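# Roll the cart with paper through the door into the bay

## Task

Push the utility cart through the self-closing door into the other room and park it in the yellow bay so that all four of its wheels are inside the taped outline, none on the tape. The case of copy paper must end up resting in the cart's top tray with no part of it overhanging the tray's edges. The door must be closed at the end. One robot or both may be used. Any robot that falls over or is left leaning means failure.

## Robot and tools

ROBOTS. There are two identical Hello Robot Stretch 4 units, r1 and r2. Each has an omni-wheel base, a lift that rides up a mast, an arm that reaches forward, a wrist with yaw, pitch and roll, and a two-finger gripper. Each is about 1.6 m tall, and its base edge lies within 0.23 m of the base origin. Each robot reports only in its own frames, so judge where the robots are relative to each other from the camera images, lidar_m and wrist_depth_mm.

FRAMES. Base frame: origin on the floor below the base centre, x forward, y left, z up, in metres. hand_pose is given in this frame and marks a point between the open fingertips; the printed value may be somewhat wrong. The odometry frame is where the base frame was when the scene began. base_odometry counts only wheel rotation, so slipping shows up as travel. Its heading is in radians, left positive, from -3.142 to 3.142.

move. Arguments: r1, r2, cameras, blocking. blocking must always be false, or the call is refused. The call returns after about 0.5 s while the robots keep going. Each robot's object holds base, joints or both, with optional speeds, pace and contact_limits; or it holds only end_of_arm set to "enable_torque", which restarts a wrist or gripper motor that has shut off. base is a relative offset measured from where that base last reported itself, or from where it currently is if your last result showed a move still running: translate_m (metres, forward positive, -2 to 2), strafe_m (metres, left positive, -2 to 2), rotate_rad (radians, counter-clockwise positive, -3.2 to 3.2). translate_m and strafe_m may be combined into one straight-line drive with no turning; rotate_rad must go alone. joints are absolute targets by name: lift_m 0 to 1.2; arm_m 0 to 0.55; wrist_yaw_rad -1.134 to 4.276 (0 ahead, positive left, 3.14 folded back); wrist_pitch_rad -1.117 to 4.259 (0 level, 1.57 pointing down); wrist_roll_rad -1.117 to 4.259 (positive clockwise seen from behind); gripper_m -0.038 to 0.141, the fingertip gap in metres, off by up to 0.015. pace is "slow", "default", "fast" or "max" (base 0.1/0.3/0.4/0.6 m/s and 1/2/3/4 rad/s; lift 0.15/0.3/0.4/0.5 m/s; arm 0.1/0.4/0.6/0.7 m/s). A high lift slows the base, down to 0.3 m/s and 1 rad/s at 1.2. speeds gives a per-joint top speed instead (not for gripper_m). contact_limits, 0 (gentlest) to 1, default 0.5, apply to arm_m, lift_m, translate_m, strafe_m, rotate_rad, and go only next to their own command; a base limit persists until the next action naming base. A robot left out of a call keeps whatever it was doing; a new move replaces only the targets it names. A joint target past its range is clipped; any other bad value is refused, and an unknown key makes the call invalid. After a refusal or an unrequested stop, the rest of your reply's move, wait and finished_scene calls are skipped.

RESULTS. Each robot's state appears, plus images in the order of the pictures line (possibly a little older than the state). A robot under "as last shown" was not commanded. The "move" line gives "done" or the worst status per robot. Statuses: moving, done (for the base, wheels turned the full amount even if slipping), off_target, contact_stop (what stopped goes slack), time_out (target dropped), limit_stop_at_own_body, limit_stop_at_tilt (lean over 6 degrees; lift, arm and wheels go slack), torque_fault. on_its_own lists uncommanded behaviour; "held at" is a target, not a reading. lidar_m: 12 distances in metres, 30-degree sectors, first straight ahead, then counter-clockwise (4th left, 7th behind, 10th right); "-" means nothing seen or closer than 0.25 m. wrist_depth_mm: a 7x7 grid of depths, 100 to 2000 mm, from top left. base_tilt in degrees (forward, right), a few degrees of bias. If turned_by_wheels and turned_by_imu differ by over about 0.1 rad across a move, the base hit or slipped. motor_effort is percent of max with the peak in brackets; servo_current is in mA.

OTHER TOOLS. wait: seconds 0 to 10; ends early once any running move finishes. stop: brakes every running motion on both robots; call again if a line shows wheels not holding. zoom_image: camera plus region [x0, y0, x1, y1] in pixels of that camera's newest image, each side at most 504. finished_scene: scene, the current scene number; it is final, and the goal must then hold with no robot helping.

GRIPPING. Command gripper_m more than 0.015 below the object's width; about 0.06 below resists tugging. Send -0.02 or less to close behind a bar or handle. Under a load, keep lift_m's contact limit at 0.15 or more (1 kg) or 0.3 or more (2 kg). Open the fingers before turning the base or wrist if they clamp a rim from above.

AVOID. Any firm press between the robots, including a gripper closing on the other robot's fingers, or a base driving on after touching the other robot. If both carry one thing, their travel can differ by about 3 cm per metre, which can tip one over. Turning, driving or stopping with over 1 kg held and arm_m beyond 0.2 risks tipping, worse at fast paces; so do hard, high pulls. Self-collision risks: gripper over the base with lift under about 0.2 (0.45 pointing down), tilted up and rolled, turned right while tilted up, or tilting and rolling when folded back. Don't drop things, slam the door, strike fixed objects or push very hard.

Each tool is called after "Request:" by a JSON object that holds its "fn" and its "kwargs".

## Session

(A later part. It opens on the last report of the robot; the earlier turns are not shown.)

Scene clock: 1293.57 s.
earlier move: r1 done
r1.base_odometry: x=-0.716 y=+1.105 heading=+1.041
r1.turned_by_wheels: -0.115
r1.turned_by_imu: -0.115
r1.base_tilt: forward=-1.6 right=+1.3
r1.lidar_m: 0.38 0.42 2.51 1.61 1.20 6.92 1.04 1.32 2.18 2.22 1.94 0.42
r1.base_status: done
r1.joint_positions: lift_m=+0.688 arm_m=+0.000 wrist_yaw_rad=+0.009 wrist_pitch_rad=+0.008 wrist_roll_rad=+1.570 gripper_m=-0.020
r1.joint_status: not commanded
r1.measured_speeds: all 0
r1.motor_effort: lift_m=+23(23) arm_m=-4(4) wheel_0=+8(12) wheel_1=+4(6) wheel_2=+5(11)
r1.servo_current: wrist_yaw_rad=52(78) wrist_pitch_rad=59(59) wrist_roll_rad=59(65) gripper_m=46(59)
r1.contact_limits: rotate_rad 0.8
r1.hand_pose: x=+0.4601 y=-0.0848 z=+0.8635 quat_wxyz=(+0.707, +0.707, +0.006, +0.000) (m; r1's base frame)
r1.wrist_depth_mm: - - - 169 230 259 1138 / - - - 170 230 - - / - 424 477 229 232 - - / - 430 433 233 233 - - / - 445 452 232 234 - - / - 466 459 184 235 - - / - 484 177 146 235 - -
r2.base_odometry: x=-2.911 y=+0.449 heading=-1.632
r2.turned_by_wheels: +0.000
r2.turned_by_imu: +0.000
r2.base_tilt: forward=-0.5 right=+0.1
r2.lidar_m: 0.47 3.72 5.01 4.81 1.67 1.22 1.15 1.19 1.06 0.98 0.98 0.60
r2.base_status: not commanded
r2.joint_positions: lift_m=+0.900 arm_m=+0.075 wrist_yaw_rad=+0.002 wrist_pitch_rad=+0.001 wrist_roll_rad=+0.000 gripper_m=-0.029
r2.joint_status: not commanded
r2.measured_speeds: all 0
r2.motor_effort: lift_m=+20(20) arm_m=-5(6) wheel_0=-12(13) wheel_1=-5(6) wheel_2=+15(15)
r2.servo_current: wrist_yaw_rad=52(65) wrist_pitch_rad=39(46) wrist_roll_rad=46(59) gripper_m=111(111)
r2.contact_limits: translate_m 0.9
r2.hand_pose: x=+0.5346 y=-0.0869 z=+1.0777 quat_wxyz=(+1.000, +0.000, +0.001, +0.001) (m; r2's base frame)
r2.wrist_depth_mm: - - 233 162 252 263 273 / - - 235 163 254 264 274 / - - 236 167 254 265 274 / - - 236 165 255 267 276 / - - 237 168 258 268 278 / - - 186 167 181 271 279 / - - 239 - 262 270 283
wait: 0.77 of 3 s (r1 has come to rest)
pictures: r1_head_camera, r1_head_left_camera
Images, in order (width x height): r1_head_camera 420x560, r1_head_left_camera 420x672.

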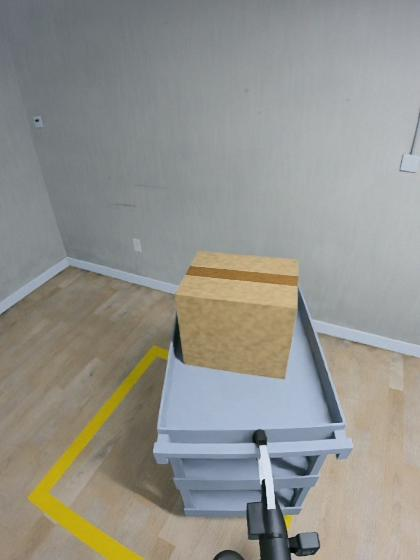

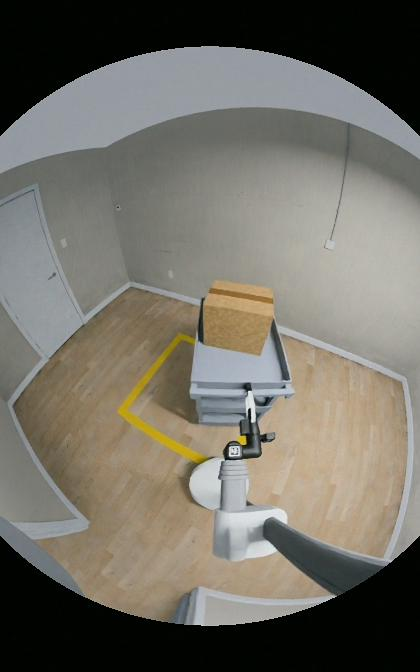

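Request:
{"fn": "move", "kwargs": {"r1": {"base":{"rotate_rad":-0.24},"contact_limits":{"rotate_rad":0.8},"pace":"slow"}, "blocking": false}}

Request:
{"fn": "wait", "kwargs": {"seconds": 3}}

Request:
{"fn": "move", "kwargs": {"r1": {"base":{"translate_m":-0.06,"strafe_m":0.4},"contact_limits":{"translate_m":0.8},"pace":"slow"}, "blocking": false}}

Request:
{"fn": "wait", "kwargs": {"seconds": 7}}

Request:
{"fn": "move", "kwargs": {"r1": {"base":{"rotate_rad":-0.24},"contact_limits":{"rotate_rad":0.8},"pace":"slow"}, "blocking": false}}

Request:
{"fn": "wait", "kwargs": {"seconds": 3, "cameras": ["r1_head_camera","r1_head_left_camera","r1_head_right_camera"]}}

Scene clock: 1304.63 s.
move: r1 moving
r1.base_odometry: x=-0.716 y=+1.105 heading=+0.916
r1.turned_by_wheels: -0.126
r1.turned_by_imu: -0.126
r1.base_tilt: forward=-1.6 right=+1.2
r1.lidar_m: 0.37 0.36 2.49 1.90 1.21 5.55 1.03 1.19 2.17 2.19 2.05 0.44
r1.base_status: rotate_rad moving
r1.joint_positions: lift_m=+0.688 arm_m=+0.000 wrist_yaw_rad=+0.011 wrist_pitch_rad=+0.008 wrist_roll_rad=+1.570 gripper_m=-0.020
r1.joint_status: not commanded
r1.measured_speeds: translate_m=+0.000 strafe_m=+0.000 rotate_rad=-0.481 lift_m=+0.000 arm_m=+0.000 wrist_yaw_rad=+0.000 wrist_pitch_rad=+0.000 wrist_roll_rad=+0.000
r1.motor_effort: lift_m=+23(23) arm_m=-4(4) wheel_0=+13(17) wheel_1=+6(8) wheel_2=+13(13)
r1.servo_current: wrist_yaw_rad=72(91) wrist_pitch_rad=59(65) wrist_roll_rad=39(59) gripper_m=46(52)
r1.contact_limits: rotate_rad 0.8
r1.hand_pose: x=+0.4602 y=-0.0844 z=+0.8635 quat_wxyz=(+0.707, +0.707, +0.007, +0.001) (m; r1's base frame)
r1.wrist_depth_mm: - - - 193 258 268 268 / - - - 190 253 1464 1229 / - - - 186 248 - - / - 433 436 241 243 - - / - 439 442 179 238 - - / - 445 445 184 235 - - / - 449 178 146 229 - -
r2: as last shown
r2.base_tilt: forward=-0.6 right=+0.1
r2.lidar_m: 0.48 3.71 5.02 4.79 1.68 1.20 1.13 1.18 1.07 1.01 0.96 0.61
r2.servo_current: wrist_yaw_rad=52(59) wrist_pitch_rad=39(46) wrist_roll_rad=52(52) gripper_m=117(117)
r2.contact_limits: translate_m 0.9
r2.wrist_depth_mm: - - 233 161 252 263 273 / - - 235 163 254 264 273 / - - 236 167 255 266 274 / - - 237 165 255 268 277 / - - 239 168 258 268 279 / - - 186 167 181 272 278 / - - 239 - 262 268 282
pictures: none

Scene clock: 1305.43 s.
earlier move: r1 done
r1.base_odometry: x=-0.716 y=+1.105 heading=+0.802
r1.turned_by_wheels: -0.114
r1.turned_by_imu: -0.115
r1.base_tilt: forward=-1.6 right=+1.3
r1.lidar_m: 0.32 0.30 2.52 2.33 1.22 1.23 1.02 1.12 1.79 2.18 2.19 0.47
r1.base_status: done
r1.joint_positions: lift_m=+0.688 arm_m=+0.000 wrist_yaw_rad=-0.003 wrist_pitch_rad=+0.008 wrist_roll_rad=+1.570 gripper_m=-0.020
r1.joint_status: not commanded
r1.measured_speeds: all 0
r1.motor_effort: lift_m=+23(23) arm_m=+2(4) wheel_0=+1(17) wheel_1=+2(8) wheel_2=-2(13)
r1.servo_current: wrist_yaw_rad=59(91) wrist_pitch_rad=52(65) wrist_roll_rad=59(65) gripper_m=52(59)
r1.contact_limits: rotate_rad 0.8
r1.hand_pose: x=+0.4590 y=-0.0884 z=+0.8635 quat_wxyz=(+0.707, +0.707, +0.002, -0.004) (m; r1's base frame)
r1.wrist_depth_mm: - - - 256 - - 1182 / - - - 230 322 327 330 / - - - - 286 1537 1229 / - - - 199 260 - - / - 436 439 188 246 - - / - 427 430 178 229 - - / - 410 182 139 213 - -
r2.base_odometry: x=-2.911 y=+0.449 heading=-1.632
r2.turned_by_wheels: +0.000
r2.turned_by_imu: +0.000
r2.base_tilt: forward=-0.6 right=+0.1
r2.lidar_m: 0.47 3.74 5.01 4.80 1.69 1.21 1.15 1.18 1.07 1.01 0.97 0.60
r2.base_status: not commanded
r2.joint_positions: lift_m=+0.900 arm_m=+0.075 wrist_yaw_rad=+0.002 wrist_pitch_rad=+0.001 wrist_roll_rad=+0.000 gripper_m=-0.029
r2.joint_status: not commanded
r2.measured_speeds: all 0
r2.motor_effort: lift_m=+20(20) arm_m=-5(6) wheel_0=-12(13) wheel_1=-6(6) wheel_2=+15(15)
r2.servo_current: wrist_yaw_rad=46(59) wrist_pitch_rad=39(52) wrist_roll_rad=46(59) gripper_m=104(117)
r2.contact_limits: translate_m 0.9
r2.hand_pose: x=+0.5346 y=-0.0869 z=+1.0777 quat_wxyz=(+1.000, +0.000, +0.001, +0.001) (m; r2's base frame)
r2.wrist_depth_mm: - - 233 161 251 263 272 / - - 234 163 253 263 273 / - - 236 167 255 265 274 / - - 236 165 256 268 277 / - - 238 167 257 267 279 / - - 186 167 181 272 282 / - - 238 - 260 270 283
wait: 0.80 of 3 s (r1 has come to rest)
pictures: none

Scene clock: 1305.93 s.
move: r1 moving
r1.base_odometry: x=-0.726 y=+1.113 heading=+0.801
r1.turned_by_wheels: +0.000
r1.turned_by_imu: +0.000
r1.base_tilt: forward=-1.6 right=+1.3
r1.lidar_m: 0.31 0.30 2.52 2.36 1.19 1.21 1.06 1.11 1.81 2.20 2.18 0.46
r1.base_status: translate_m moving; strafe_m moving
r1.joint_positions: lift_m=+0.688 arm_m=+0.000 wrist_yaw_rad=-0.003 wrist_pitch_rad=+0.008 wrist_roll_rad=+1.570 gripper_m=-0.020
r1.joint_status: not commanded
r1.measured_speeds: translate_m=-0.007 strafe_m=+0.052 rotate_rad=-0.001 lift_m=+0.000 arm_m=+0.000 wrist_yaw_rad=+0.000 wrist_pitch_rad=+0.000 wrist_roll_rad=+0.000
r1.motor_effort: lift_m=+23(23) arm_m=+3(4) wheel_0=-9(13) wheel_1=+5(7) wheel_2=+3(3)
r1.servo_current: wrist_yaw_rad=52(78) wrist_pitch_rad=52(59) wrist_roll_rad=59(59) gripper_m=52(52)
r1.contact_limits: translate_m 0.8
r1.hand_pose: x=+0.4590 y=-0.0884 z=+0.8635 quat_wxyz=(+0.707, +0.707, +0.002, -0.004) (m; r1's base frame)
r1.wrist_depth_mm: - - - 253 - - 1229 / - - - - 320 325 332 / - - - - 283 1537 1229 / - - - 198 260 - - / - 436 439 187 246 - - / - 427 427 183 183 - - / - 413 182 137 211 - -
r2: as last shown
r2.base_tilt: forward=-0.6 right=+0.0
r2.lidar_m: 0.46 3.73 5.02 4.78 1.69 1.21 1.13 1.20 1.05 1.00 0.96 0.59
r2.motor_effort: lift_m=+20(20) arm_m=-5(6) wheel_0=-12(13) wheel_1=-5(6) wheel_2=+15(15)
r2.servo_current: wrist_yaw_rad=46(52) wrist_pitch_rad=46(46) wrist_roll_rad=46(59) gripper_m=111(117)
r2.contact_limits: translate_m 0.9
r2.wrist_depth_mm: - - 233 161 252 262 272 / - - 234 163 253 263 271 / - - 236 166 255 265 274 / - - 236 164 256 267 276 / - - 238 167 257 270 279 / - - 185 167 181 271 281 / - - 240 - 262 268 283
pictures: none

Scene clock: 1310.70 s.
earlier move: r1 done
r1.base_odometry: x=-1.045 y=+1.340 heading=+0.801
r1.turned_by_wheels: +0.000
r1.turned_by_imu: -0.001
r1.base_tilt: forward=-1.6 right=+1.3
r1.lidar_m: 0.41 0.46 2.15 2.04 1.06 0.90 1.81 1.11 1.57 2.56 2.35 0.43
r1.base_status: done
r1.joint_positions: lift_m=+0.688 arm_m=+0.000 wrist_yaw_rad=-0.006 wrist_pitch_rad=+0.008 wrist_roll_rad=+1.570 gripper_m=-0.020
r1.joint_status: not commanded
r1.measured_speeds: all 0
r1.motor_effort: lift_m=+23(23) arm_m=+4(4) wheel_0=-4(14) wheel_1=+2(8) wheel_2=-2(4)
r1.servo_current: wrist_yaw_rad=39(78) wrist_pitch_rad=52(65) wrist_roll_rad=52(72) gripper_m=46(59)
r1.contact_limits: translate_m 0.8
r1.hand_pose: x=+0.4587 y=-0.0892 z=+0.8635 quat_wxyz=(+0.707, +0.707, +0.001, -0.005) (m; r1's base frame)
r1.wrist_depth_mm: - - - 154 212 1576 1160 / - - - 157 216 - - / - 413 418 220 220 - - / - 433 433 222 226 - - / - 459 462 228 229 - - / - 484 473 184 232 - - / - 137 161 144 239 127 -
r2.base_odometry: x=-2.911 y=+0.449 heading=-1.632
r2.turned_by_wheels: +0.000
r2.turned_by_imu: +0.001
r2.base_tilt: forward=-0.6 right=+0.1
r2.lidar_m: 0.47 3.75 5.00 4.79 1.64 1.22 1.14 1.21 1.07 0.99 0.97 0.58
r2.base_status: not commanded
r2.joint_positions: lift_m=+0.900 arm_m=+0.075 wrist_yaw_rad=+0.002 wrist_pitch_rad=+0.001 wrist_roll_rad=+0.000 gripper_m=-0.029
r2.joint_status: not commanded
r2.measured_speeds: all 0
r2.motor_effort: lift_m=+20(20) arm_m=-5(6) wheel_0=-13(13) wheel_1=-6(6) wheel_2=+15(15)
r2.servo_current: wrist_yaw_rad=52(65) wrist_pitch_rad=46(52) wrist_roll_rad=52(65) gripper_m=111(117)
r2.contact_limits: translate_m 0.9
r2.hand_pose: x=+0.5346 y=-0.0869 z=+1.0777 quat_wxyz=(+1.000, +0.000, +0.001, +0.001) (m; r2's base frame)
r2.wrist_depth_mm: - - 232 162 253 263 272 / - - 234 163 253 265 273 / - - 236 166 256 266 274 / - - 236 165 255 267 276 / - - 238 167 257 268 278 / - - 185 167 181 272 281 / - - 239 - 262 270 283
wait: 4.77 of 7 s (r1 has come to rest)
pictures: none

Scene clock: 1311.20 s.
move: r1 moving
r1.base_odometry: x=-1.045 y=+1.341 heading=+0.677
r1.turned_by_wheels: -0.124
r1.turned_by_imu: -0.124
r1.base_tilt: forward=-1.6 right=+1.3
r1.lidar_m: 0.41 0.39 2.18 2.14 1.16 0.91 - 1.11 1.34 2.58 2.57 0.43
r1.base_status: rotate_rad moving
r1.joint_positions: lift_m=+0.688 arm_m=+0.000 wrist_yaw_rad=+0.009 wrist_pitch_rad=+0.008 wrist_roll_rad=+1.570 gripper_m=-0.020
r1.joint_status: not commanded
r1.measured_speeds: translate_m=+0.001 strafe_m=-0.001 rotate_rad=-0.473 lift_m=+0.000 arm_m=+0.000 wrist_yaw_rad=+0.051 wrist_pitch_rad=+0.000 wrist_roll_rad=+0.000
r1.motor_effort: lift_m=+23(23) arm_m=+1(4) wheel_0=+10(12) wheel_1=+5(7) wheel_2=+12(12)
r1.servo_current: wrist_yaw_rad=46(59) wrist_pitch_rad=39(59) wrist_roll_rad=46(52) gripper_m=52(52)
r1.contact_limits: rotate_rad 0.8
r1.hand_pose: x=+0.4601 y=-0.0847 z=+0.8635 quat_wxyz=(+0.707, +0.707, +0.006, +0.000) (m; r1's base frame)
r1.wrist_depth_mm: - - - 161 220 1537 1182 / - - - 163 223 - - / - 415 449 165 226 - - / - 427 430 167 229 - - / - 449 452 229 233 - - / - 473 466 185 234 - - / - 484 161 170 237 127 -
r2: as last shown
r2.turned_by_imu: +0.000
r2.lidar_m: 0.48 3.71 5.02 4.80 1.67 1.22 1.14 1.17 1.07 1.00 0.96 0.59
r2.motor_effort: lift_m=+20(20) arm_m=-5(6) wheel_0=-13(13) wheel_1=-5(6) wheel_2=+15(15)
r2.servo_current: wrist_yaw_rad=59(59) wrist_pitch_rad=33(46) wrist_roll_rad=46(52) gripper_m=111(117)
r2.contact_limits: translate_m 0.9
r2.wrist_depth_mm: - - 233 162 252 264 273 / - - 234 163 253 264 272 / - - 236 166 254 265 276 / - - 236 165 255 267 277 / - - 238 168 258 268 278 / - - 185 167 181 272 281 / - - 240 - 262 268 283
pictures: none

Scene clock: 1311.97 s.
earlier move: r1 done
r1.base_odometry: x=-1.045 y=+1.340 heading=+0.562
r1.turned_by_wheels: -0.115
r1.turned_by_imu: -0.115
r1.base_tilt: forward=-1.6 right=+1.3
r1.lidar_m: 0.38 0.36 2.20 2.15 1.31 0.89 0.96 1.12 1.16 2.57 2.63 0.45
r1.base_status: done
r1.joint_positions: lift_m=+0.688 arm_m=+0.000 wrist_yaw_rad=+0.008 wrist_pitch_rad=+0.008 wrist_roll_rad=+1.570 gripper_m=-0.020
r1.joint_status: not commanded
r1.measured_speeds: all 0
r1.motor_effort: lift_m=+23(23) arm_m=-4(4) wheel_0=+7(13) wheel_1=+4(7) wheel_2=+3(12)
r1.servo_current: wrist_yaw_rad=65(85) wrist_pitch_rad=46(59) wrist_roll_rad=39(72) gripper_m=46(52)
r1.contact_limits: rotate_rad 0.8
r1.hand_pose: x=+0.4599 y=-0.0852 z=+0.8635 quat_wxyz=(+0.707, +0.707, +0.006, +0.000) (m; r1's base frame)
r1.wrist_depth_mm: - - - 194 260 271 273 / - - - 190 253 1537 1205 / - - - 186 247 - - / - 439 442 239 243 - - / - 439 439 179 238 - - / - 442 445 183 234 - - / - 449 177 145 229 - -
r2.base_odometry: x=-2.911 y=+0.449 heading=-1.632
r2.turned_by_wheels: +0.000
r2.turned_by_imu: +0.000
r2.base_tilt: forward=-0.6 right=+0.1
r2.lidar_m: 0.46 3.70 5.01 4.79 1.69 1.20 1.13 1.20 1.07 0.98 0.94 0.61
r2.base_status: not commanded
r2.joint_positions: lift_m=+0.900 arm_m=+0.075 wrist_yaw_rad=+0.002 wrist_pitch_rad=+0.001 wrist_roll_rad=+0.000 gripper_m=-0.029
r2.joint_status: not commanded
r2.measured_speeds: all 0
r2.motor_effort: lift_m=+20(20) arm_m=-5(6) wheel_0=-13(13) wheel_1=-5(6) wheel_2=+15(15)
r2.servo_current: wrist_yaw_rad=39(65) wrist_pitch_rad=46(46) wrist_roll_rad=52(52) gripper_m=104(117)
r2.contact_limits: translate_m 0.9
r2.hand_pose: x=+0.5346 y=-0.0869 z=+1.0777 quat_wxyz=(+1.000, +0.000, +0.001, +0.001) (m; r2's base frame)
r2.wrist_depth_mm: - - 233 162 251 263 273 / - - 235 163 253 264 273 / - - 236 167 255 266 276 / - - 236 165 255 268 277 / - - 236 168 258 267 278 / - - 185 167 181 272 282 / - - 239 - 262 270 283
wait: 0.77 of 3 s (r1 has come to rest)
pictures: r1_head_camera, r1_head_left_camera, r1_head_right_camera
Images, in order (width x height): r1_head_camera 420x560, r1_head_left_camera 420x672, r1_head_right_camera 420x672.

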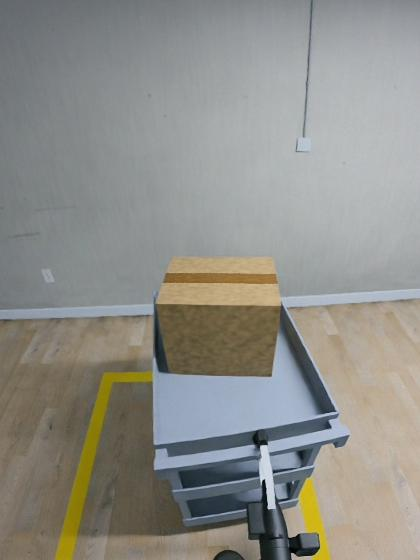

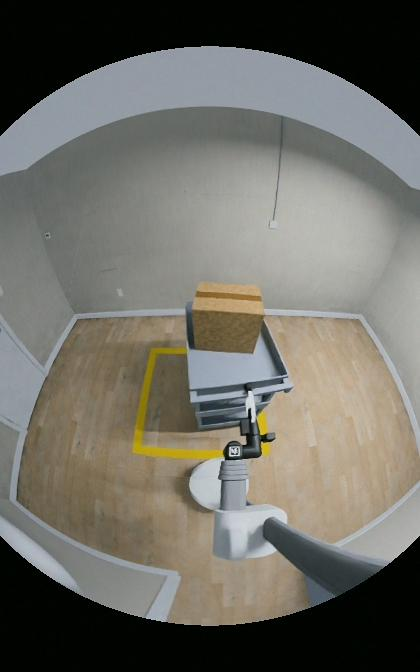

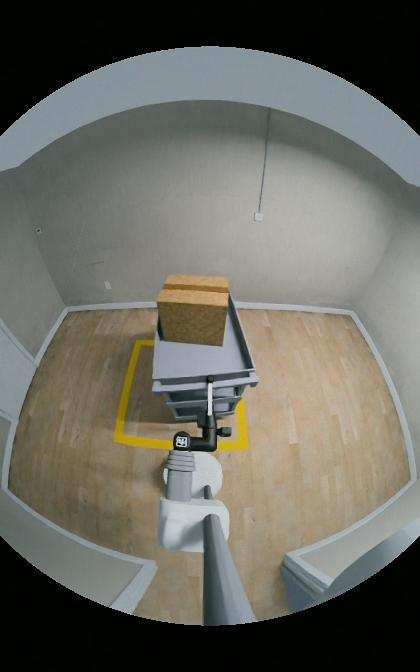

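Request:
{"fn": "move", "kwargs": {"r1": {"base":{"rotate_rad":-0.2},"contact_limits":{"rotate_rad":0.8},"pace":"slow"}, "blocking": false}}

Request:
{"fn": "wait", "kwargs": {"seconds": 3}}

Request:
{"fn": "move", "kwargs": {"r1": {"base":{"translate_m":-0.06,"strafe_m":0.4},"contact_limits":{"translate_m":0.8},"pace":"slow"}, "blocking": false}}

Request:
{"fn": "wait", "kwargs": {"seconds": 7}}

Request:
{"fn": "move", "kwargs": {"r1": {"base":{"rotate_rad":-0.18},"contact_limits":{"rotate_rad":0.8},"pace":"slow"}, "blocking": false}}

Request:
{"fn": "wait", "kwargs": {"seconds": 3}}

Request:
{"fn": "move", "kwargs": {"r1": {"base":{"translate_m":-0.2},"contact_limits":{"translate_m":0.8},"pace":"slow"}, "blocking": false}}

Request:
{"fn": "wait", "kwargs": {"seconds": 5, "cameras": ["r1_head_camera","r1_head_left_camera","r1_head_right_camera"]}}

Scene clock: 1331.77 s.
move: r1 moving
r1.base_odometry: x=-1.045 y=+1.341 heading=+0.440
r1.turned_by_wheels: -0.122
r1.turned_by_imu: -0.122
r1.base_tilt: forward=-1.6 right=+1.3
r1.lidar_m: 0.34 0.34 2.37 2.12 1.53 0.96 0.89 1.23 1.11 2.11 2.59 0.44
r1.base_status: rotate_rad moving
r1.joint_positions: lift_m=+0.688 arm_m=+0.000 wrist_yaw_rad=+0.013 wrist_pitch_rad=+0.008 wrist_roll_rad=+1.570 gripper_m=-0.020
r1.joint_status: not commanded
r1.measured_speeds: translate_m=+0.000 strafe_m=+0.001 rotate_rad=-0.418 lift_m=+0.000 arm_m=+0.000 wrist_yaw_rad=+0.000 wrist_pitch_rad=+0.000 wrist_roll_rad=+0.000
r1.motor_effort: lift_m=+23(23) arm_m=-4(4) wheel_0=+13(17) wheel_1=+6(7) wheel_2=+13(14)
r1.servo_current: wrist_yaw_rad=65(85) wrist_pitch_rad=52(59) wrist_roll_rad=46(65) gripper_m=39(52)
r1.contact_limits: rotate_rad 0.8
r1.hand_pose: x=+0.4604 y=-0.0837 z=+0.8635 quat_wxyz=(+0.707, +0.707, +0.007, +0.002) (m; r1's base frame)
r1.wrist_depth_mm: - - - 220 291 1576 1138 / - - - 209 285 314 312 / - - - - 264 1618 1281 / - - - 192 254 - - / - 439 442 239 244 - - / - 436 433 179 234 - - / - 427 170 168 180 - -
r2: as last shown
r2.lidar_m: 0.48 3.74 5.00 4.81 1.67 1.21 1.12 1.20 1.06 0.99 0.96 0.57
r2.motor_effort: lift_m=+20(20) arm_m=-5(6) wheel_0=-13(13) wheel_1=-6(6) wheel_2=+15(15)
r2.servo_current: wrist_yaw_rad=46(52) wrist_pitch_rad=39(46) wrist_roll_rad=39(59) gripper_m=104(111)
r2.contact_limits: translate_m 0.9
r2.wrist_depth_mm: - - 233 162 251 263 272 / - - 234 163 253 266 272 / - - 236 166 254 265 276 / - - 236 164 256 266 277 / - - 236 168 256 268 278 / - - 185 167 181 272 281 / - - 238 - 262 270 283
pictures: none

Scene clock: 1332.87 s.
earlier move: r1 done
r1.base_odometry: x=-1.045 y=+1.340 heading=+0.362
r1.turned_by_wheels: -0.078
r1.turned_by_imu: -0.078
r1.base_tilt: forward=-1.6 right=+1.3
r1.lidar_m: 0.28 0.29 2.26 2.12 1.73 0.98 0.89 1.40 1.12 1.83 2.55 0.46
r1.base_status: done
r1.joint_positions: lift_m=+0.688 arm_m=+0.000 wrist_yaw_rad=-0.004 wrist_pitch_rad=+0.008 wrist_roll_rad=+1.570 gripper_m=-0.020
r1.joint_status: not commanded
r1.measured_speeds: all 0
r1.motor_effort: lift_m=+23(23) arm_m=+4(4) wheel_0=-1(17) wheel_1=+1(7) wheel_2=-4(14)
r1.servo_current: wrist_yaw_rad=52(85) wrist_pitch_rad=52(59) wrist_roll_rad=39(65) gripper_m=46(52)
r1.contact_limits: rotate_rad 0.8
r1.hand_pose: x=+0.4589 y=-0.0884 z=+0.8635 quat_wxyz=(+0.707, +0.707, +0.002, -0.004) (m; r1's base frame)
r1.wrist_depth_mm: - - - - - 1708 1205 / - - - 246 332 1464 1138 / - - - - 304 1618 1229 / - - - 200 272 1618 - / - - - 187 249 - - / - 424 424 176 228 - - / - 404 180 137 208 - -
r2.base_odometry: x=-2.911 y=+0.449 heading=-1.632
r2.turned_by_wheels: +0.000
r2.turned_by_imu: +0.000
r2.base_tilt: forward=-0.6 right=+0.1
r2.lidar_m: 0.46 3.73 4.99 4.80 1.66 1.21 1.15 1.18 1.06 1.00 0.99 0.60
r2.base_status: not commanded
r2.joint_positions: lift_m=+0.900 arm_m=+0.075 wrist_yaw_rad=+0.002 wrist_pitch_rad=+0.001 wrist_roll_rad=+0.000 gripper_m=-0.029
r2.joint_status: not commanded
r2.measured_speeds: all 0
r2.motor_effort: lift_m=+20(20) arm_m=-5(6) wheel_0=-12(13) wheel_1=-6(6) wheel_2=+15(15)
r2.servo_current: wrist_yaw_rad=46(52) wrist_pitch_rad=39(52) wrist_roll_rad=52(59) gripper_m=104(111)
r2.contact_limits: translate_m 0.9
r2.hand_pose: x=+0.5346 y=-0.0869 z=+1.0777 quat_wxyz=(+1.000, +0.000, +0.001, +0.001) (m; r2's base frame)
r2.wrist_depth_mm: - - 232 161 252 262 273 / - - 234 163 253 263 272 / - - 236 167 254 265 276 / - - 237 165 256 268 277 / - - 238 168 257 268 279 / - - 185 167 181 272 281 / - - 239 - 263 270 282
wait: 1.10 of 3 s (r1 has come to rest)
pictures: none

Scene clock: 1333.37 s.
move: r1 moving
r1.base_odometry: x=-1.051 y=+1.352 heading=+0.362
r1.turned_by_wheels: +0.000
r1.turned_by_imu: +0.000
r1.base_tilt: forward=-1.6 right=+1.3
r1.lidar_m: 0.28 0.28 2.22 2.11 1.75 1.01 0.90 1.39 1.15 1.81 2.55 0.47
r1.base_status: translate_m moving; strafe_m moving
r1.joint_positions: lift_m=+0.688 arm_m=+0.000 wrist_yaw_rad=-0.004 wrist_pitch_rad=+0.008 wrist_roll_rad=+1.570 gripper_m=-0.020
r1.joint_status: not commanded
r1.measured_speeds: translate_m=-0.008 strafe_m=+0.052 rotate_rad=-0.001 lift_m=+0.000 arm_m=+0.000 wrist_yaw_rad=+0.000 wrist_pitch_rad=+0.000 wrist_roll_rad=+0.000
r1.motor_effort: lift_m=+23(23) arm_m=+4(4) wheel_0=-9(11) wheel_1=+4(7) wheel_2=-1(3)
r1.servo_current: wrist_yaw_rad=52(72) wrist_pitch_rad=46(59) wrist_roll_rad=46(65) gripper_m=39(52)
r1.contact_limits: translate_m 0.8
r1.hand_pose: x=+0.4590 y=-0.0884 z=+0.8635 quat_wxyz=(+0.707, +0.707, +0.002, -0.004) (m; r1's base frame)
r1.wrist_depth_mm: - - - - - 1756 1182 / - - - 247 330 343 1138 / - - - - 301 1618 1205 / - - - 200 272 1661 - / - - - 186 248 - - / - 424 421 184 183 - - / - 404 183 135 208 - -
r2: as last shown
r2.lidar_m: 0.44 3.71 5.02 4.80 1.67 1.21 1.15 1.17 1.06 0.99 0.94 0.58
r2.motor_effort: lift_m=+20(20) arm_m=-5(5) wheel_0=-13(13) wheel_1=-6(6) wheel_2=+15(15)
r2.servo_current: wrist_yaw_rad=59(59) wrist_pitch_rad=39(46) wrist_roll_rad=46(52) gripper_m=104(111)
r2.contact_limits: translate_m 0.9
r2.wrist_depth_mm: - - 233 162 252 262 272 / - - 235 163 253 265 273 / - - 236 167 254 265 276 / - - 236 164 256 267 277 / - - 238 167 257 268 279 / - - 186 167 181 272 281 / - - 239 - 263 268 283
pictures: none

Scene clock: 1338.13 s.
earlier move: r1 done
r1.base_odometry: x=-1.242 y=+1.693 heading=+0.362
r1.turned_by_wheels: +0.000
r1.turned_by_imu: +0.000
r1.base_tilt: forward=-1.6 right=+1.3
r1.lidar_m: 0.38 0.43 2.03 1.72 1.74 1.06 0.89 0.88 1.45 1.91 2.95 0.44
r1.base_status: done
r1.joint_positions: lift_m=+0.688 arm_m=+0.000 wrist_yaw_rad=-0.006 wrist_pitch_rad=+0.008 wrist_roll_rad=+1.570 gripper_m=-0.020
r1.joint_status: not commanded
r1.measured_speeds: all 0
r1.motor_effort: lift_m=+23(23) arm_m=+4(4) wheel_0=-5(15) wheel_1=+1(7) wheel_2=-1(5)
r1.servo_current: wrist_yaw_rad=52(72) wrist_pitch_rad=52(65) wrist_roll_rad=46(72) gripper_m=46(52)
r1.contact_limits: translate_m 0.8
r1.hand_pose: x=+0.4587 y=-0.0892 z=+0.8635 quat_wxyz=(+0.707, +0.707, +0.001, -0.005) (m; r1's base frame)
r1.wrist_depth_mm: - - - 167 228 1537 1182 / - - - 168 229 1708 - / - 449 436 169 229 - - / - 430 430 230 231 - - / - 445 452 231 232 - - / - 462 459 176 232 - - / - 139 182 144 235 - -
r2.base_odometry: x=-2.911 y=+0.449 heading=-1.632
r2.turned_by_wheels: +0.000
r2.turned_by_imu: +0.001
r2.base_tilt: forward=-0.6 right=+0.1
r2.lidar_m: 0.47 3.72 5.00 4.79 1.67 1.19 1.13 1.19 1.07 0.99 0.96 0.58
r2.base_status: not commanded
r2.joint_positions: lift_m=+0.900 arm_m=+0.075 wrist_yaw_rad=+0.002 wrist_pitch_rad=+0.001 wrist_roll_rad=+0.000 gripper_m=-0.029
r2.joint_status: not commanded
r2.measured_speeds: all 0
r2.motor_effort: lift_m=+20(20) arm_m=-5(6) wheel_0=-13(13) wheel_1=-5(6) wheel_2=+15(16)
r2.servo_current: wrist_yaw_rad=52(65) wrist_pitch_rad=33(46) wrist_roll_rad=39(65) gripper_m=111(117)
r2.contact_limits: translate_m 0.9
r2.hand_pose: x=+0.5346 y=-0.0869 z=+1.0777 quat_wxyz=(+1.000, +0.000, +0.001, +0.001) (m; r2's base frame)
r2.wrist_depth_mm: - - 233 161 252 262 273 / - - 234 163 253 264 273 / - - 236 167 254 266 274 / - - 236 165 255 267 276 / - - 237 167 258 270 279 / - - 186 167 181 271 281 / - - 239 - 263 268 283
wait: 4.77 of 7 s (r1 has come to rest)
pictures: none

Scene clock: 1338.63 s.
move: r1 moving
r1.base_odometry: x=-1.242 y=+1.693 heading=+0.243
r1.turned_by_wheels: -0.118
r1.turned_by_imu: -0.118
r1.base_tilt: forward=-1.6 right=+1.3
r1.lidar_m: 0.36 0.38 2.07 1.76 1.73 1.13 0.90 0.89 1.43 1.56 2.93 0.45
r1.base_status: rotate_rad moving
r1.joint_positions: lift_m=+0.688 arm_m=+0.000 wrist_yaw_rad=+0.009 wrist_pitch_rad=+0.008 wrist_roll_rad=+1.570 gripper_m=-0.020
r1.joint_status: not commanded
r1.measured_speeds: translate_m=+0.001 strafe_m=+0.000 rotate_rad=-0.363 lift_m=+0.000 arm_m=+0.000 wrist_yaw_rad=+0.038 wrist_pitch_rad=+0.000 wrist_roll_rad=+0.000
r1.motor_effort: lift_m=+23(23) arm_m=+1(4) wheel_0=+9(12) wheel_1=+3(7) wheel_2=+10(10)
r1.servo_current: wrist_yaw_rad=65(65) wrist_pitch_rad=59(59) wrist_roll_rad=46(65) gripper_m=46(52)
r1.contact_limits: rotate_rad 0.8
r1.hand_pose: x=+0.4601 y=-0.0848 z=+0.8635 quat_wxyz=(+0.707, +0.707, +0.006, +0.000) (m; r1's base frame)
r1.wrist_depth_mm: - - - 234 236 1464 1118 / - - - 174 235 1708 - / - - 504 173 235 - - / - 430 433 233 235 - - / - 439 442 233 236 - - / - 452 455 185 235 - - / - 469 178 171 233 - -
r2: as last shown
r2.turned_by_imu: +0.000
r2.lidar_m: 0.47 3.72 5.03 4.80 1.67 1.17 1.12 1.19 1.07 1.00 0.97 0.58
r2.motor_effort: lift_m=+20(20) arm_m=-5(6) wheel_0=-12(13) wheel_1=-5(6) wheel_2=+15(15)
r2.servo_current: wrist_yaw_rad=46(52) wrist_pitch_rad=39(46) wrist_roll_rad=46(59) gripper_m=111(111)
r2.contact_limits: translate_m 0.9
r2.wrist_depth_mm: - - 234 162 252 263 272 / - - 234 163 253 265 273 / - - 236 166 255 265 274 / - - 236 164 255 267 277 / - - 238 167 258 268 279 / - - 185 167 181 271 282 / - - 239 - 260 268 283
pictures: none

Scene clock: 1339.27 s.
earlier move: r1 done
r1.base_odometry: x=-1.242 y=+1.693 heading=+0.183
r1.turned_by_wheels: -0.061
r1.turned_by_imu: -0.061
r1.base_tilt: forward=-1.6 right=+1.3
r1.lidar_m: 0.36 0.38 2.01 1.77 1.73 1.16 0.92 0.88 1.45 1.42 2.95 0.46
r1.base_status: done
r1.joint_positions: lift_m=+0.688 arm_m=+0.000 wrist_yaw_rad=+0.007 wrist_pitch_rad=+0.008 wrist_roll_rad=+1.570 gripper_m=-0.020
r1.joint_status: not commanded
r1.measured_speeds: all 0
r1.motor_effort: lift_m=+23(23) arm_m=-4(4) wheel_0=+4(12) wheel_1=+4(7) wheel_2=+2(11)
r1.servo_current: wrist_yaw_rad=59(72) wrist_pitch_rad=52(59) wrist_roll_rad=39(65) gripper_m=46(52)
r1.contact_limits: rotate_rad 0.8
r1.hand_pose: x=+0.4599 y=-0.0853 z=+0.8635 quat_wxyz=(+0.707, +0.707, +0.005, +0.000) (m; r1's base frame)
r1.wrist_depth_mm: - - - 256 262 272 273 / - - - 191 254 1756 1229 / - - - 186 248 1708 - / - 436 442 239 243 - - / - 436 439 179 239 - - / - 445 442 176 233 - - / - 445 178 145 227 - -
r2.base_odometry: x=-2.911 y=+0.449 heading=-1.632
r2.turned_by_wheels: +0.000
r2.turned_by_imu: +0.000
r2.base_tilt: forward=-0.6 right=+0.1
r2.lidar_m: 0.47 3.71 5.01 4.79 1.71 1.20 1.13 1.18 1.06 1.01 0.94 0.56
r2.base_status: not commanded
r2.joint_positions: lift_m=+0.900 arm_m=+0.075 wrist_yaw_rad=+0.002 wrist_pitch_rad=+0.001 wrist_roll_rad=+0.000 gripper_m=-0.029
r2.joint_status: not commanded
r2.measured_speeds: all 0
r2.motor_effort: lift_m=+20(20) arm_m=-5(6) wheel_0=-13(13) wheel_1=-6(6) wheel_2=+15(15)
r2.servo_current: wrist_yaw_rad=52(59) wrist_pitch_rad=39(46) wrist_roll_rad=39(59) gripper_m=104(117)
r2.contact_limits: translate_m 0.9
r2.hand_pose: x=+0.5346 y=-0.0869 z=+1.0777 quat_wxyz=(+1.000, +0.000, +0.001, +0.001) (m; r2's base frame)
r2.wrist_depth_mm: - - 232 162 251 262 272 / - - 234 163 254 264 273 / - - 236 167 255 265 276 / - - 236 165 256 267 276 / - - 238 167 257 270 279 / - - 186 167 181 272 281 / - - 239 - 262 270 283
wait: 0.63 of 3 s (r1 has come to rest)
pictures: none

Scene clock: 1339.77 s.
move: r1 moving
r1.base_odometry: x=-1.254 y=+1.691 heading=+0.183
r1.turned_by_wheels: +0.001
r1.turned_by_imu: +0.001
r1.base_tilt: forward=-1.5 right=+1.3
r1.lidar_m: 0.37 0.37 2.04 1.77 1.70 1.20 0.91 0.88 1.44 1.42 2.96 0.45
r1.base_status: translate_m moving
r1.joint_positions: lift_m=+0.688 arm_m=+0.000 wrist_yaw_rad=+0.007 wrist_pitch_rad=+0.008 wrist_roll_rad=+1.570 gripper_m=-0.020
r1.joint_status: not commanded
r1.measured_speeds: translate_m=-0.048 strafe_m=+0.001 rotate_rad=+0.002 lift_m=+0.000 arm_m=+0.000 wrist_yaw_rad=+0.000 wrist_pitch_rad=+0.000 wrist_roll_rad=+0.000
r1.motor_effort: lift_m=+23(23) arm_m=-4(4) wheel_0=-1(6) wheel_1=-2(5) wheel_2=+13(13)
r1.servo_current: wrist_yaw_rad=65(85) wrist_pitch_rad=59(59) wrist_roll_rad=52(59) gripper_m=46(52)
r1.contact_limits: translate_m 0.8
r1.hand_pose: x=+0.4599 y=-0.0853 z=+0.8635 quat_wxyz=(+0.707, +0.707, +0.005, +0.000) (m; r1's base frame)
r1.wrist_depth_mm: - - - 254 257 267 272 / - - - 189 252 1708 1205 / - - - 185 247 1708 - / - 433 439 239 243 - - / - 439 439 179 237 - - / - 442 442 177 234 - - / - 449 177 170 229 - -
r2: as last shown
r2.lidar_m: 0.49 3.71 5.01 4.76 1.67 1.19 1.14 1.20 1.07 1.00 0.97 0.57
r2.motor_effort: lift_m=+20(20) arm_m=-5(6) wheel_0=-12(13) wheel_1=-6(6) wheel_2=+15(15)
r2.servo_current: wrist_yaw_rad=52(59) wrist_pitch_rad=46(46) wrist_roll_rad=52(59) gripper_m=104(117)
r2.contact_limits: translate_m 0.9
r2.wrist_depth_mm: - - 233 162 252 263 272 / - - 234 163 253 264 273 / - - 235 167 254 266 274 / - - 236 165 255 267 277 / - - 237 168 257 268 279 / - - 185 167 181 271 279 / - - 240 - 262 270 283
pictures: none

Scene clock: 1342.57 s.
earlier move: r1 done
r1.base_odometry: x=-1.439 y=+1.657 heading=+0.183
r1.turned_by_wheels: +0.000
r1.turned_by_imu: +0.000
r1.base_tilt: forward=-1.6 right=+1.2
r1.lidar_m: 0.38 0.39 2.20 1.69 1.66 0.96 0.73 0.69 1.52 1.38 3.04 0.43
r1.base_status: done
r1.joint_positions: lift_m=+0.688 arm_m=+0.000 wrist_yaw_rad=+0.007 wrist_pitch_rad=+0.008 wrist_roll_rad=+1.570 gripper_m=-0.020
r1.joint_status: not commanded
r1.measured_speeds: all 0
r1.motor_effort: lift_m=+23(23) arm_m=-4(4) wheel_0=+1(6) wheel_1=-3(6) wheel_2=+4(14)
r1.servo_current: wrist_yaw_rad=59(85) wrist_pitch_rad=52(65) wrist_roll_rad=46(65) gripper_m=46(52)
r1.contact_limits: translate_m 0.8
r1.hand_pose: x=+0.4599 y=-0.0853 z=+0.8635 quat_wxyz=(+0.707, +0.707, +0.005, +0.000) (m; r1's base frame)
r1.wrist_depth_mm: - - - 241 242 267 1098 / - - - 237 240 1756 1281 / - - - 236 237 - - / - 436 436 234 236 - - / - 439 449 235 236 - - / - 452 449 177 234 - - / - 459 179 171 232 - -
r2.base_odometry: x=-2.911 y=+0.449 heading=-1.632
r2.turned_by_wheels: +0.000
r2.turned_by_imu: +0.000
r2.base_tilt: forward=-0.6 right=+0.1
r2.lidar_m: 0.47 3.73 5.01 4.78 1.70 1.20 1.15 1.18 1.06 1.00 0.95 0.59
r2.base_status: not commanded
r2.joint_positions: lift_m=+0.900 arm_m=+0.075 wrist_yaw_rad=+0.002 wrist_pitch_rad=+0.001 wrist_roll_rad=+0.000 gripper_m=-0.029
r2.joint_status: not commanded
r2.measured_speeds: all 0
r2.motor_effort: lift_m=+20(20) arm_m=-5(6) wheel_0=-12(13) wheel_1=-5(6) wheel_2=+15(16)
r2.servo_current: wrist_yaw_rad=39(59) wrist_pitch_rad=46(52) wrist_roll_rad=52(72) gripper_m=104(117)
r2.contact_limits: translate_m 0.9
r2.hand_pose: x=+0.5346 y=-0.0869 z=+1.0777 quat_wxyz=(+1.000, +0.000, +0.001, +0.001) (m; r2's base frame)
r2.wrist_depth_mm: - - 232 161 252 264 273 / - - 235 163 253 264 272 / - - 236 167 254 265 276 / - - 236 164 255 267 277 / - - 237 168 257 267 279 / - - 186 167 181 272 281 / - - 240 - 260 268 283
wait: 2.80 of 5 s (r1 has come to rest)
pictures: r1_head_camera, r1_head_left_camera, r1_head_right_camera
Images, in order (width x height): r1_head_camera 420x560, r1_head_left_camera 420x672, r1_head_right_camera 420x672.

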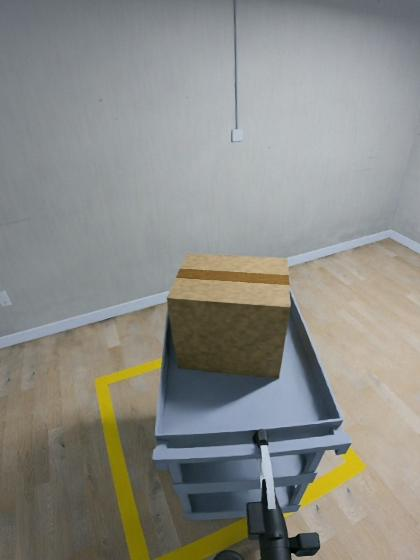

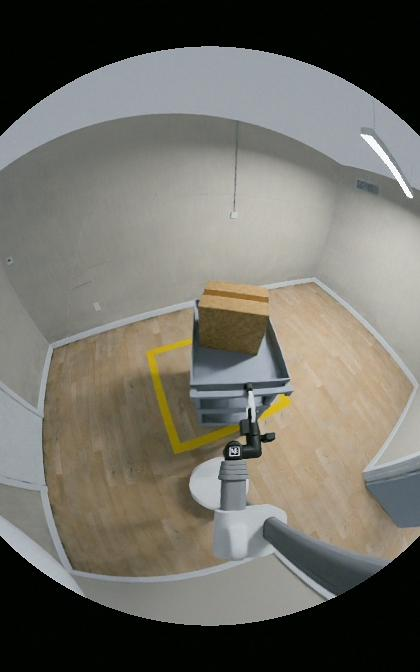

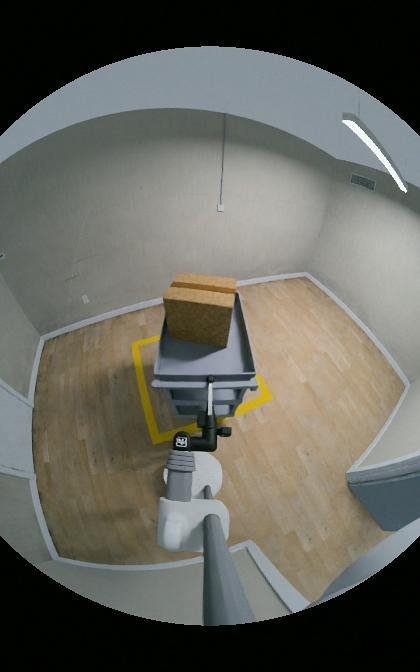

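Request:
{"fn": "zoom_image", "kwargs": {"camera": "r1_head_camera", "region": [120, 420, 400, 560]}}

Request:
{"fn": "zoom_image", "kwargs": {"camera": "r1_head_right_camera", "region": [100, 320, 300, 470]}}

Scaled by 1.800 from the camera's 420x560 image, which has a finer 600x800 frame.

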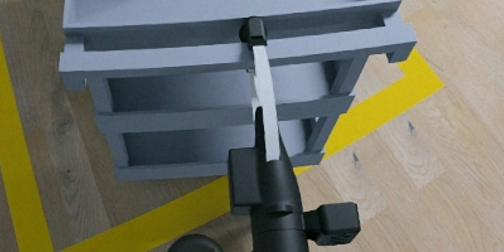

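Scaled by 2.520 from the camera's 420x672 image, which has a finer 600x960 frame.

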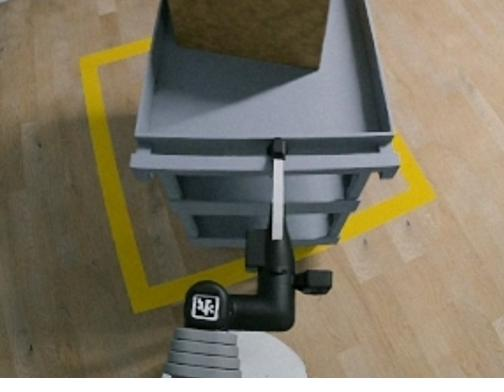

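Request:
{"fn": "move", "kwargs": {"r1": {"base":{"translate_m":0.1},"contact_limits":{"translate_m":0.8},"pace":"slow"}, "blocking": false}}

Request:
{"fn": "wait", "kwargs": {"seconds": 4, "cameras": ["r1_head_camera","r1_head_right_camera"]}}

Request:
{"fn": "zoom_image", "kwargs": {"camera": "r1_head_right_camera", "region": [100, 270, 300, 470]}}

Request:
{"fn": "zoom_image", "kwargs": {"camera": "r1_head_camera", "region": [60, 340, 400, 560]}}

Scene clock: 1363.30 s.
move: r1 moving
r1.base_odometry: x=-1.427 y=+1.659 heading=+0.183
r1.turned_by_wheels: +0.001
r1.turned_by_imu: +0.000
r1.base_tilt: forward=-1.6 right=+1.2
r1.lidar_m: 0.38 0.40 2.22 1.69 1.66 0.98 0.74 0.73 1.47 1.39 3.01 0.44
r1.base_status: translate_m moving
r1.joint_positions: lift_m=+0.688 arm_m=+0.000 wrist_yaw_rad=+0.007 wrist_pitch_rad=+0.008 wrist_roll_rad=+1.570 gripper_m=-0.020
r1.joint_status: not commanded
r1.measured_speeds: translate_m=+0.047 strafe_m=+0.000 rotate_rad=-0.001 lift_m=+0.000 arm_m=+0.000 wrist_yaw_rad=+0.000 wrist_pitch_rad=+0.000 wrist_roll_rad=+0.000
r1.motor_effort: lift_m=+23(23) arm_m=+4(4) wheel_0=+9(11) wheel_1=+6(6) wheel_2=-6(8)
r1.servo_current: wrist_yaw_rad=52(72) wrist_pitch_rad=46(65) wrist_roll_rad=39(59) gripper_m=52(52)
r1.contact_limits: translate_m 0.8
r1.hand_pose: x=+0.4598 y=-0.0854 z=+0.8635 quat_wxyz=(+0.707, +0.707, +0.005, +0.000) (m; r1's base frame)
r1.wrist_depth_mm: - - - 241 241 267 1078 / - - - 178 239 1661 1205 / - - - 177 237 - - / - 433 436 236 237 - - / - 439 439 234 235 - - / - 452 452 175 234 - - / - 459 180 169 231 - -
r2: as last shown
r2.lidar_m: 0.47 3.73 4.99 4.80 1.68 1.22 1.14 1.18 1.07 1.01 0.98 0.59
r2.motor_effort: lift_m=+20(20) arm_m=-5(6) wheel_0=-13(13) wheel_1=-5(6) wheel_2=+15(15)
r2.servo_current: wrist_yaw_rad=52(52) wrist_pitch_rad=39(46) wrist_roll_rad=39(59) gripper_m=111(111)
r2.contact_limits: translate_m 0.9
r2.wrist_depth_mm: - - 232 162 253 263 273 / - - 235 163 253 265 274 / - - 236 167 254 264 276 / - - 236 165 256 266 277 / - - 238 167 257 268 278 / - - 186 167 181 271 282 / - - 240 - 262 270 283
pictures: none

Scene clock: 1365.10 s.
earlier move: r1 done
r1.base_odometry: x=-1.341 y=+1.675 heading=+0.184
r1.turned_by_wheels: +0.000
r1.turned_by_imu: +0.001
r1.base_tilt: forward=-1.6 right=+1.2
r1.lidar_m: 0.36 0.36 2.10 1.72 1.68 1.06 0.83 0.79 1.48 1.40 3.01 0.44
r1.base_status: done
r1.joint_positions: lift_m=+0.688 arm_m=+0.000 wrist_yaw_rad=+0.007 wrist_pitch_rad=+0.008 wrist_roll_rad=+1.570 gripper_m=-0.020
r1.joint_status: not commanded
r1.measured_speeds: all 0
r1.motor_effort: lift_m=+23(23) arm_m=+4(4) wheel_0=+7(12) wheel_1=+5(8) wheel_2=-1(8)
r1.servo_current: wrist_yaw_rad=78(78) wrist_pitch_rad=46(65) wrist_roll_rad=52(65) gripper_m=46(52)
r1.contact_limits: translate_m 0.8
r1.hand_pose: x=+0.4598 y=-0.0854 z=+0.8635 quat_wxyz=(+0.707, +0.707, +0.005, +0.000) (m; r1's base frame)
r1.wrist_depth_mm: - - - 247 249 262 277 / - - - 245 245 1661 1205 / - - - 240 241 1708 - / - 436 436 238 238 - - / - 436 442 176 236 - - / - 445 445 176 234 - - / - 449 179 170 229 - -
r2.base_odometry: x=-2.911 y=+0.449 heading=-1.632
r2.turned_by_wheels: +0.000
r2.turned_by_imu: +0.000
r2.base_tilt: forward=-0.6 right=+0.0
r2.lidar_m: 0.46 3.72 5.00 4.81 1.68 1.22 1.13 1.20 1.06 0.98 0.98 0.59
r2.base_status: not commanded
r2.joint_positions: lift_m=+0.900 arm_m=+0.075 wrist_yaw_rad=+0.002 wrist_pitch_rad=+0.001 wrist_roll_rad=+0.000 gripper_m=-0.029
r2.joint_status: not commanded
r2.measured_speeds: all 0
r2.motor_effort: lift_m=+20(20) arm_m=-5(6) wheel_0=-12(13) wheel_1=-6(6) wheel_2=+15(15)
r2.servo_current: wrist_yaw_rad=46(59) wrist_pitch_rad=33(46) wrist_roll_rad=33(59) gripper_m=111(117)
r2.contact_limits: translate_m 0.9
r2.hand_pose: x=+0.5346 y=-0.0869 z=+1.0777 quat_wxyz=(+1.000, +0.000, +0.001, +0.001) (m; r2's base frame)
r2.wrist_depth_mm: - - 233 162 252 262 272 / - - 234 163 254 264 272 / - - 236 166 255 265 276 / - - 236 165 256 267 277 / - - 238 167 257 268 278 / - - 185 167 181 273 281 / - - 239 - 260 270 283
wait: 1.80 of 4 s (r1 has come to rest)
pictures: r1_head_camera, r1_head_right_camera
Images, in order (width x height): r1_head_camera 420x560, r1_head_right_camera 420x672.

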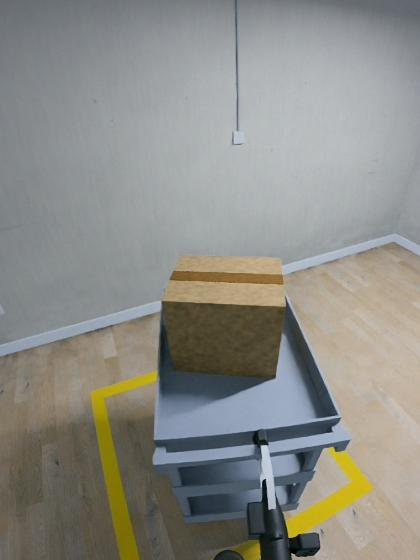

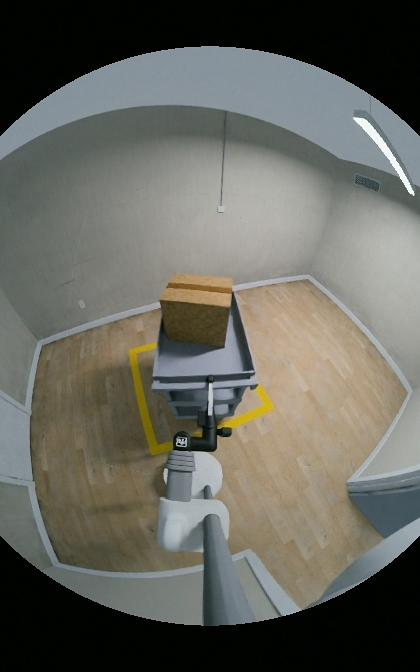

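Scaled by 2.520 from the camera's 420x672 image, which has a finer 600x960 frame.

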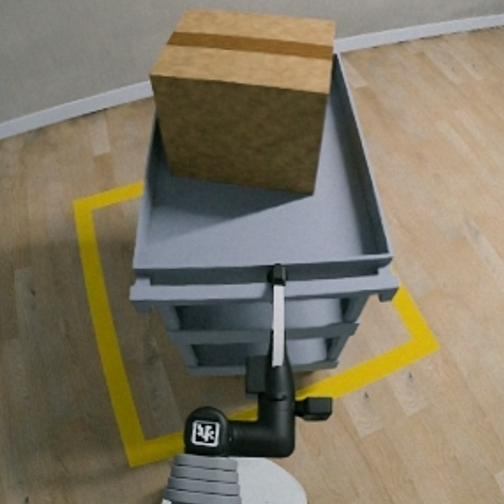

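Scaled by 1.482 from the camera's 420x560 image, which has a finer 600x800 frame.

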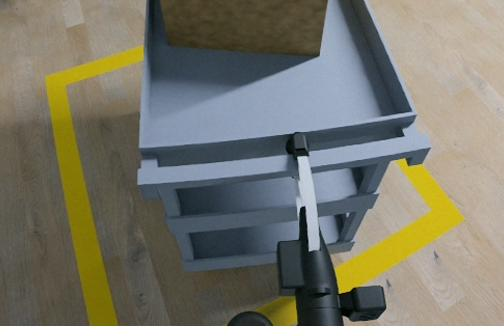

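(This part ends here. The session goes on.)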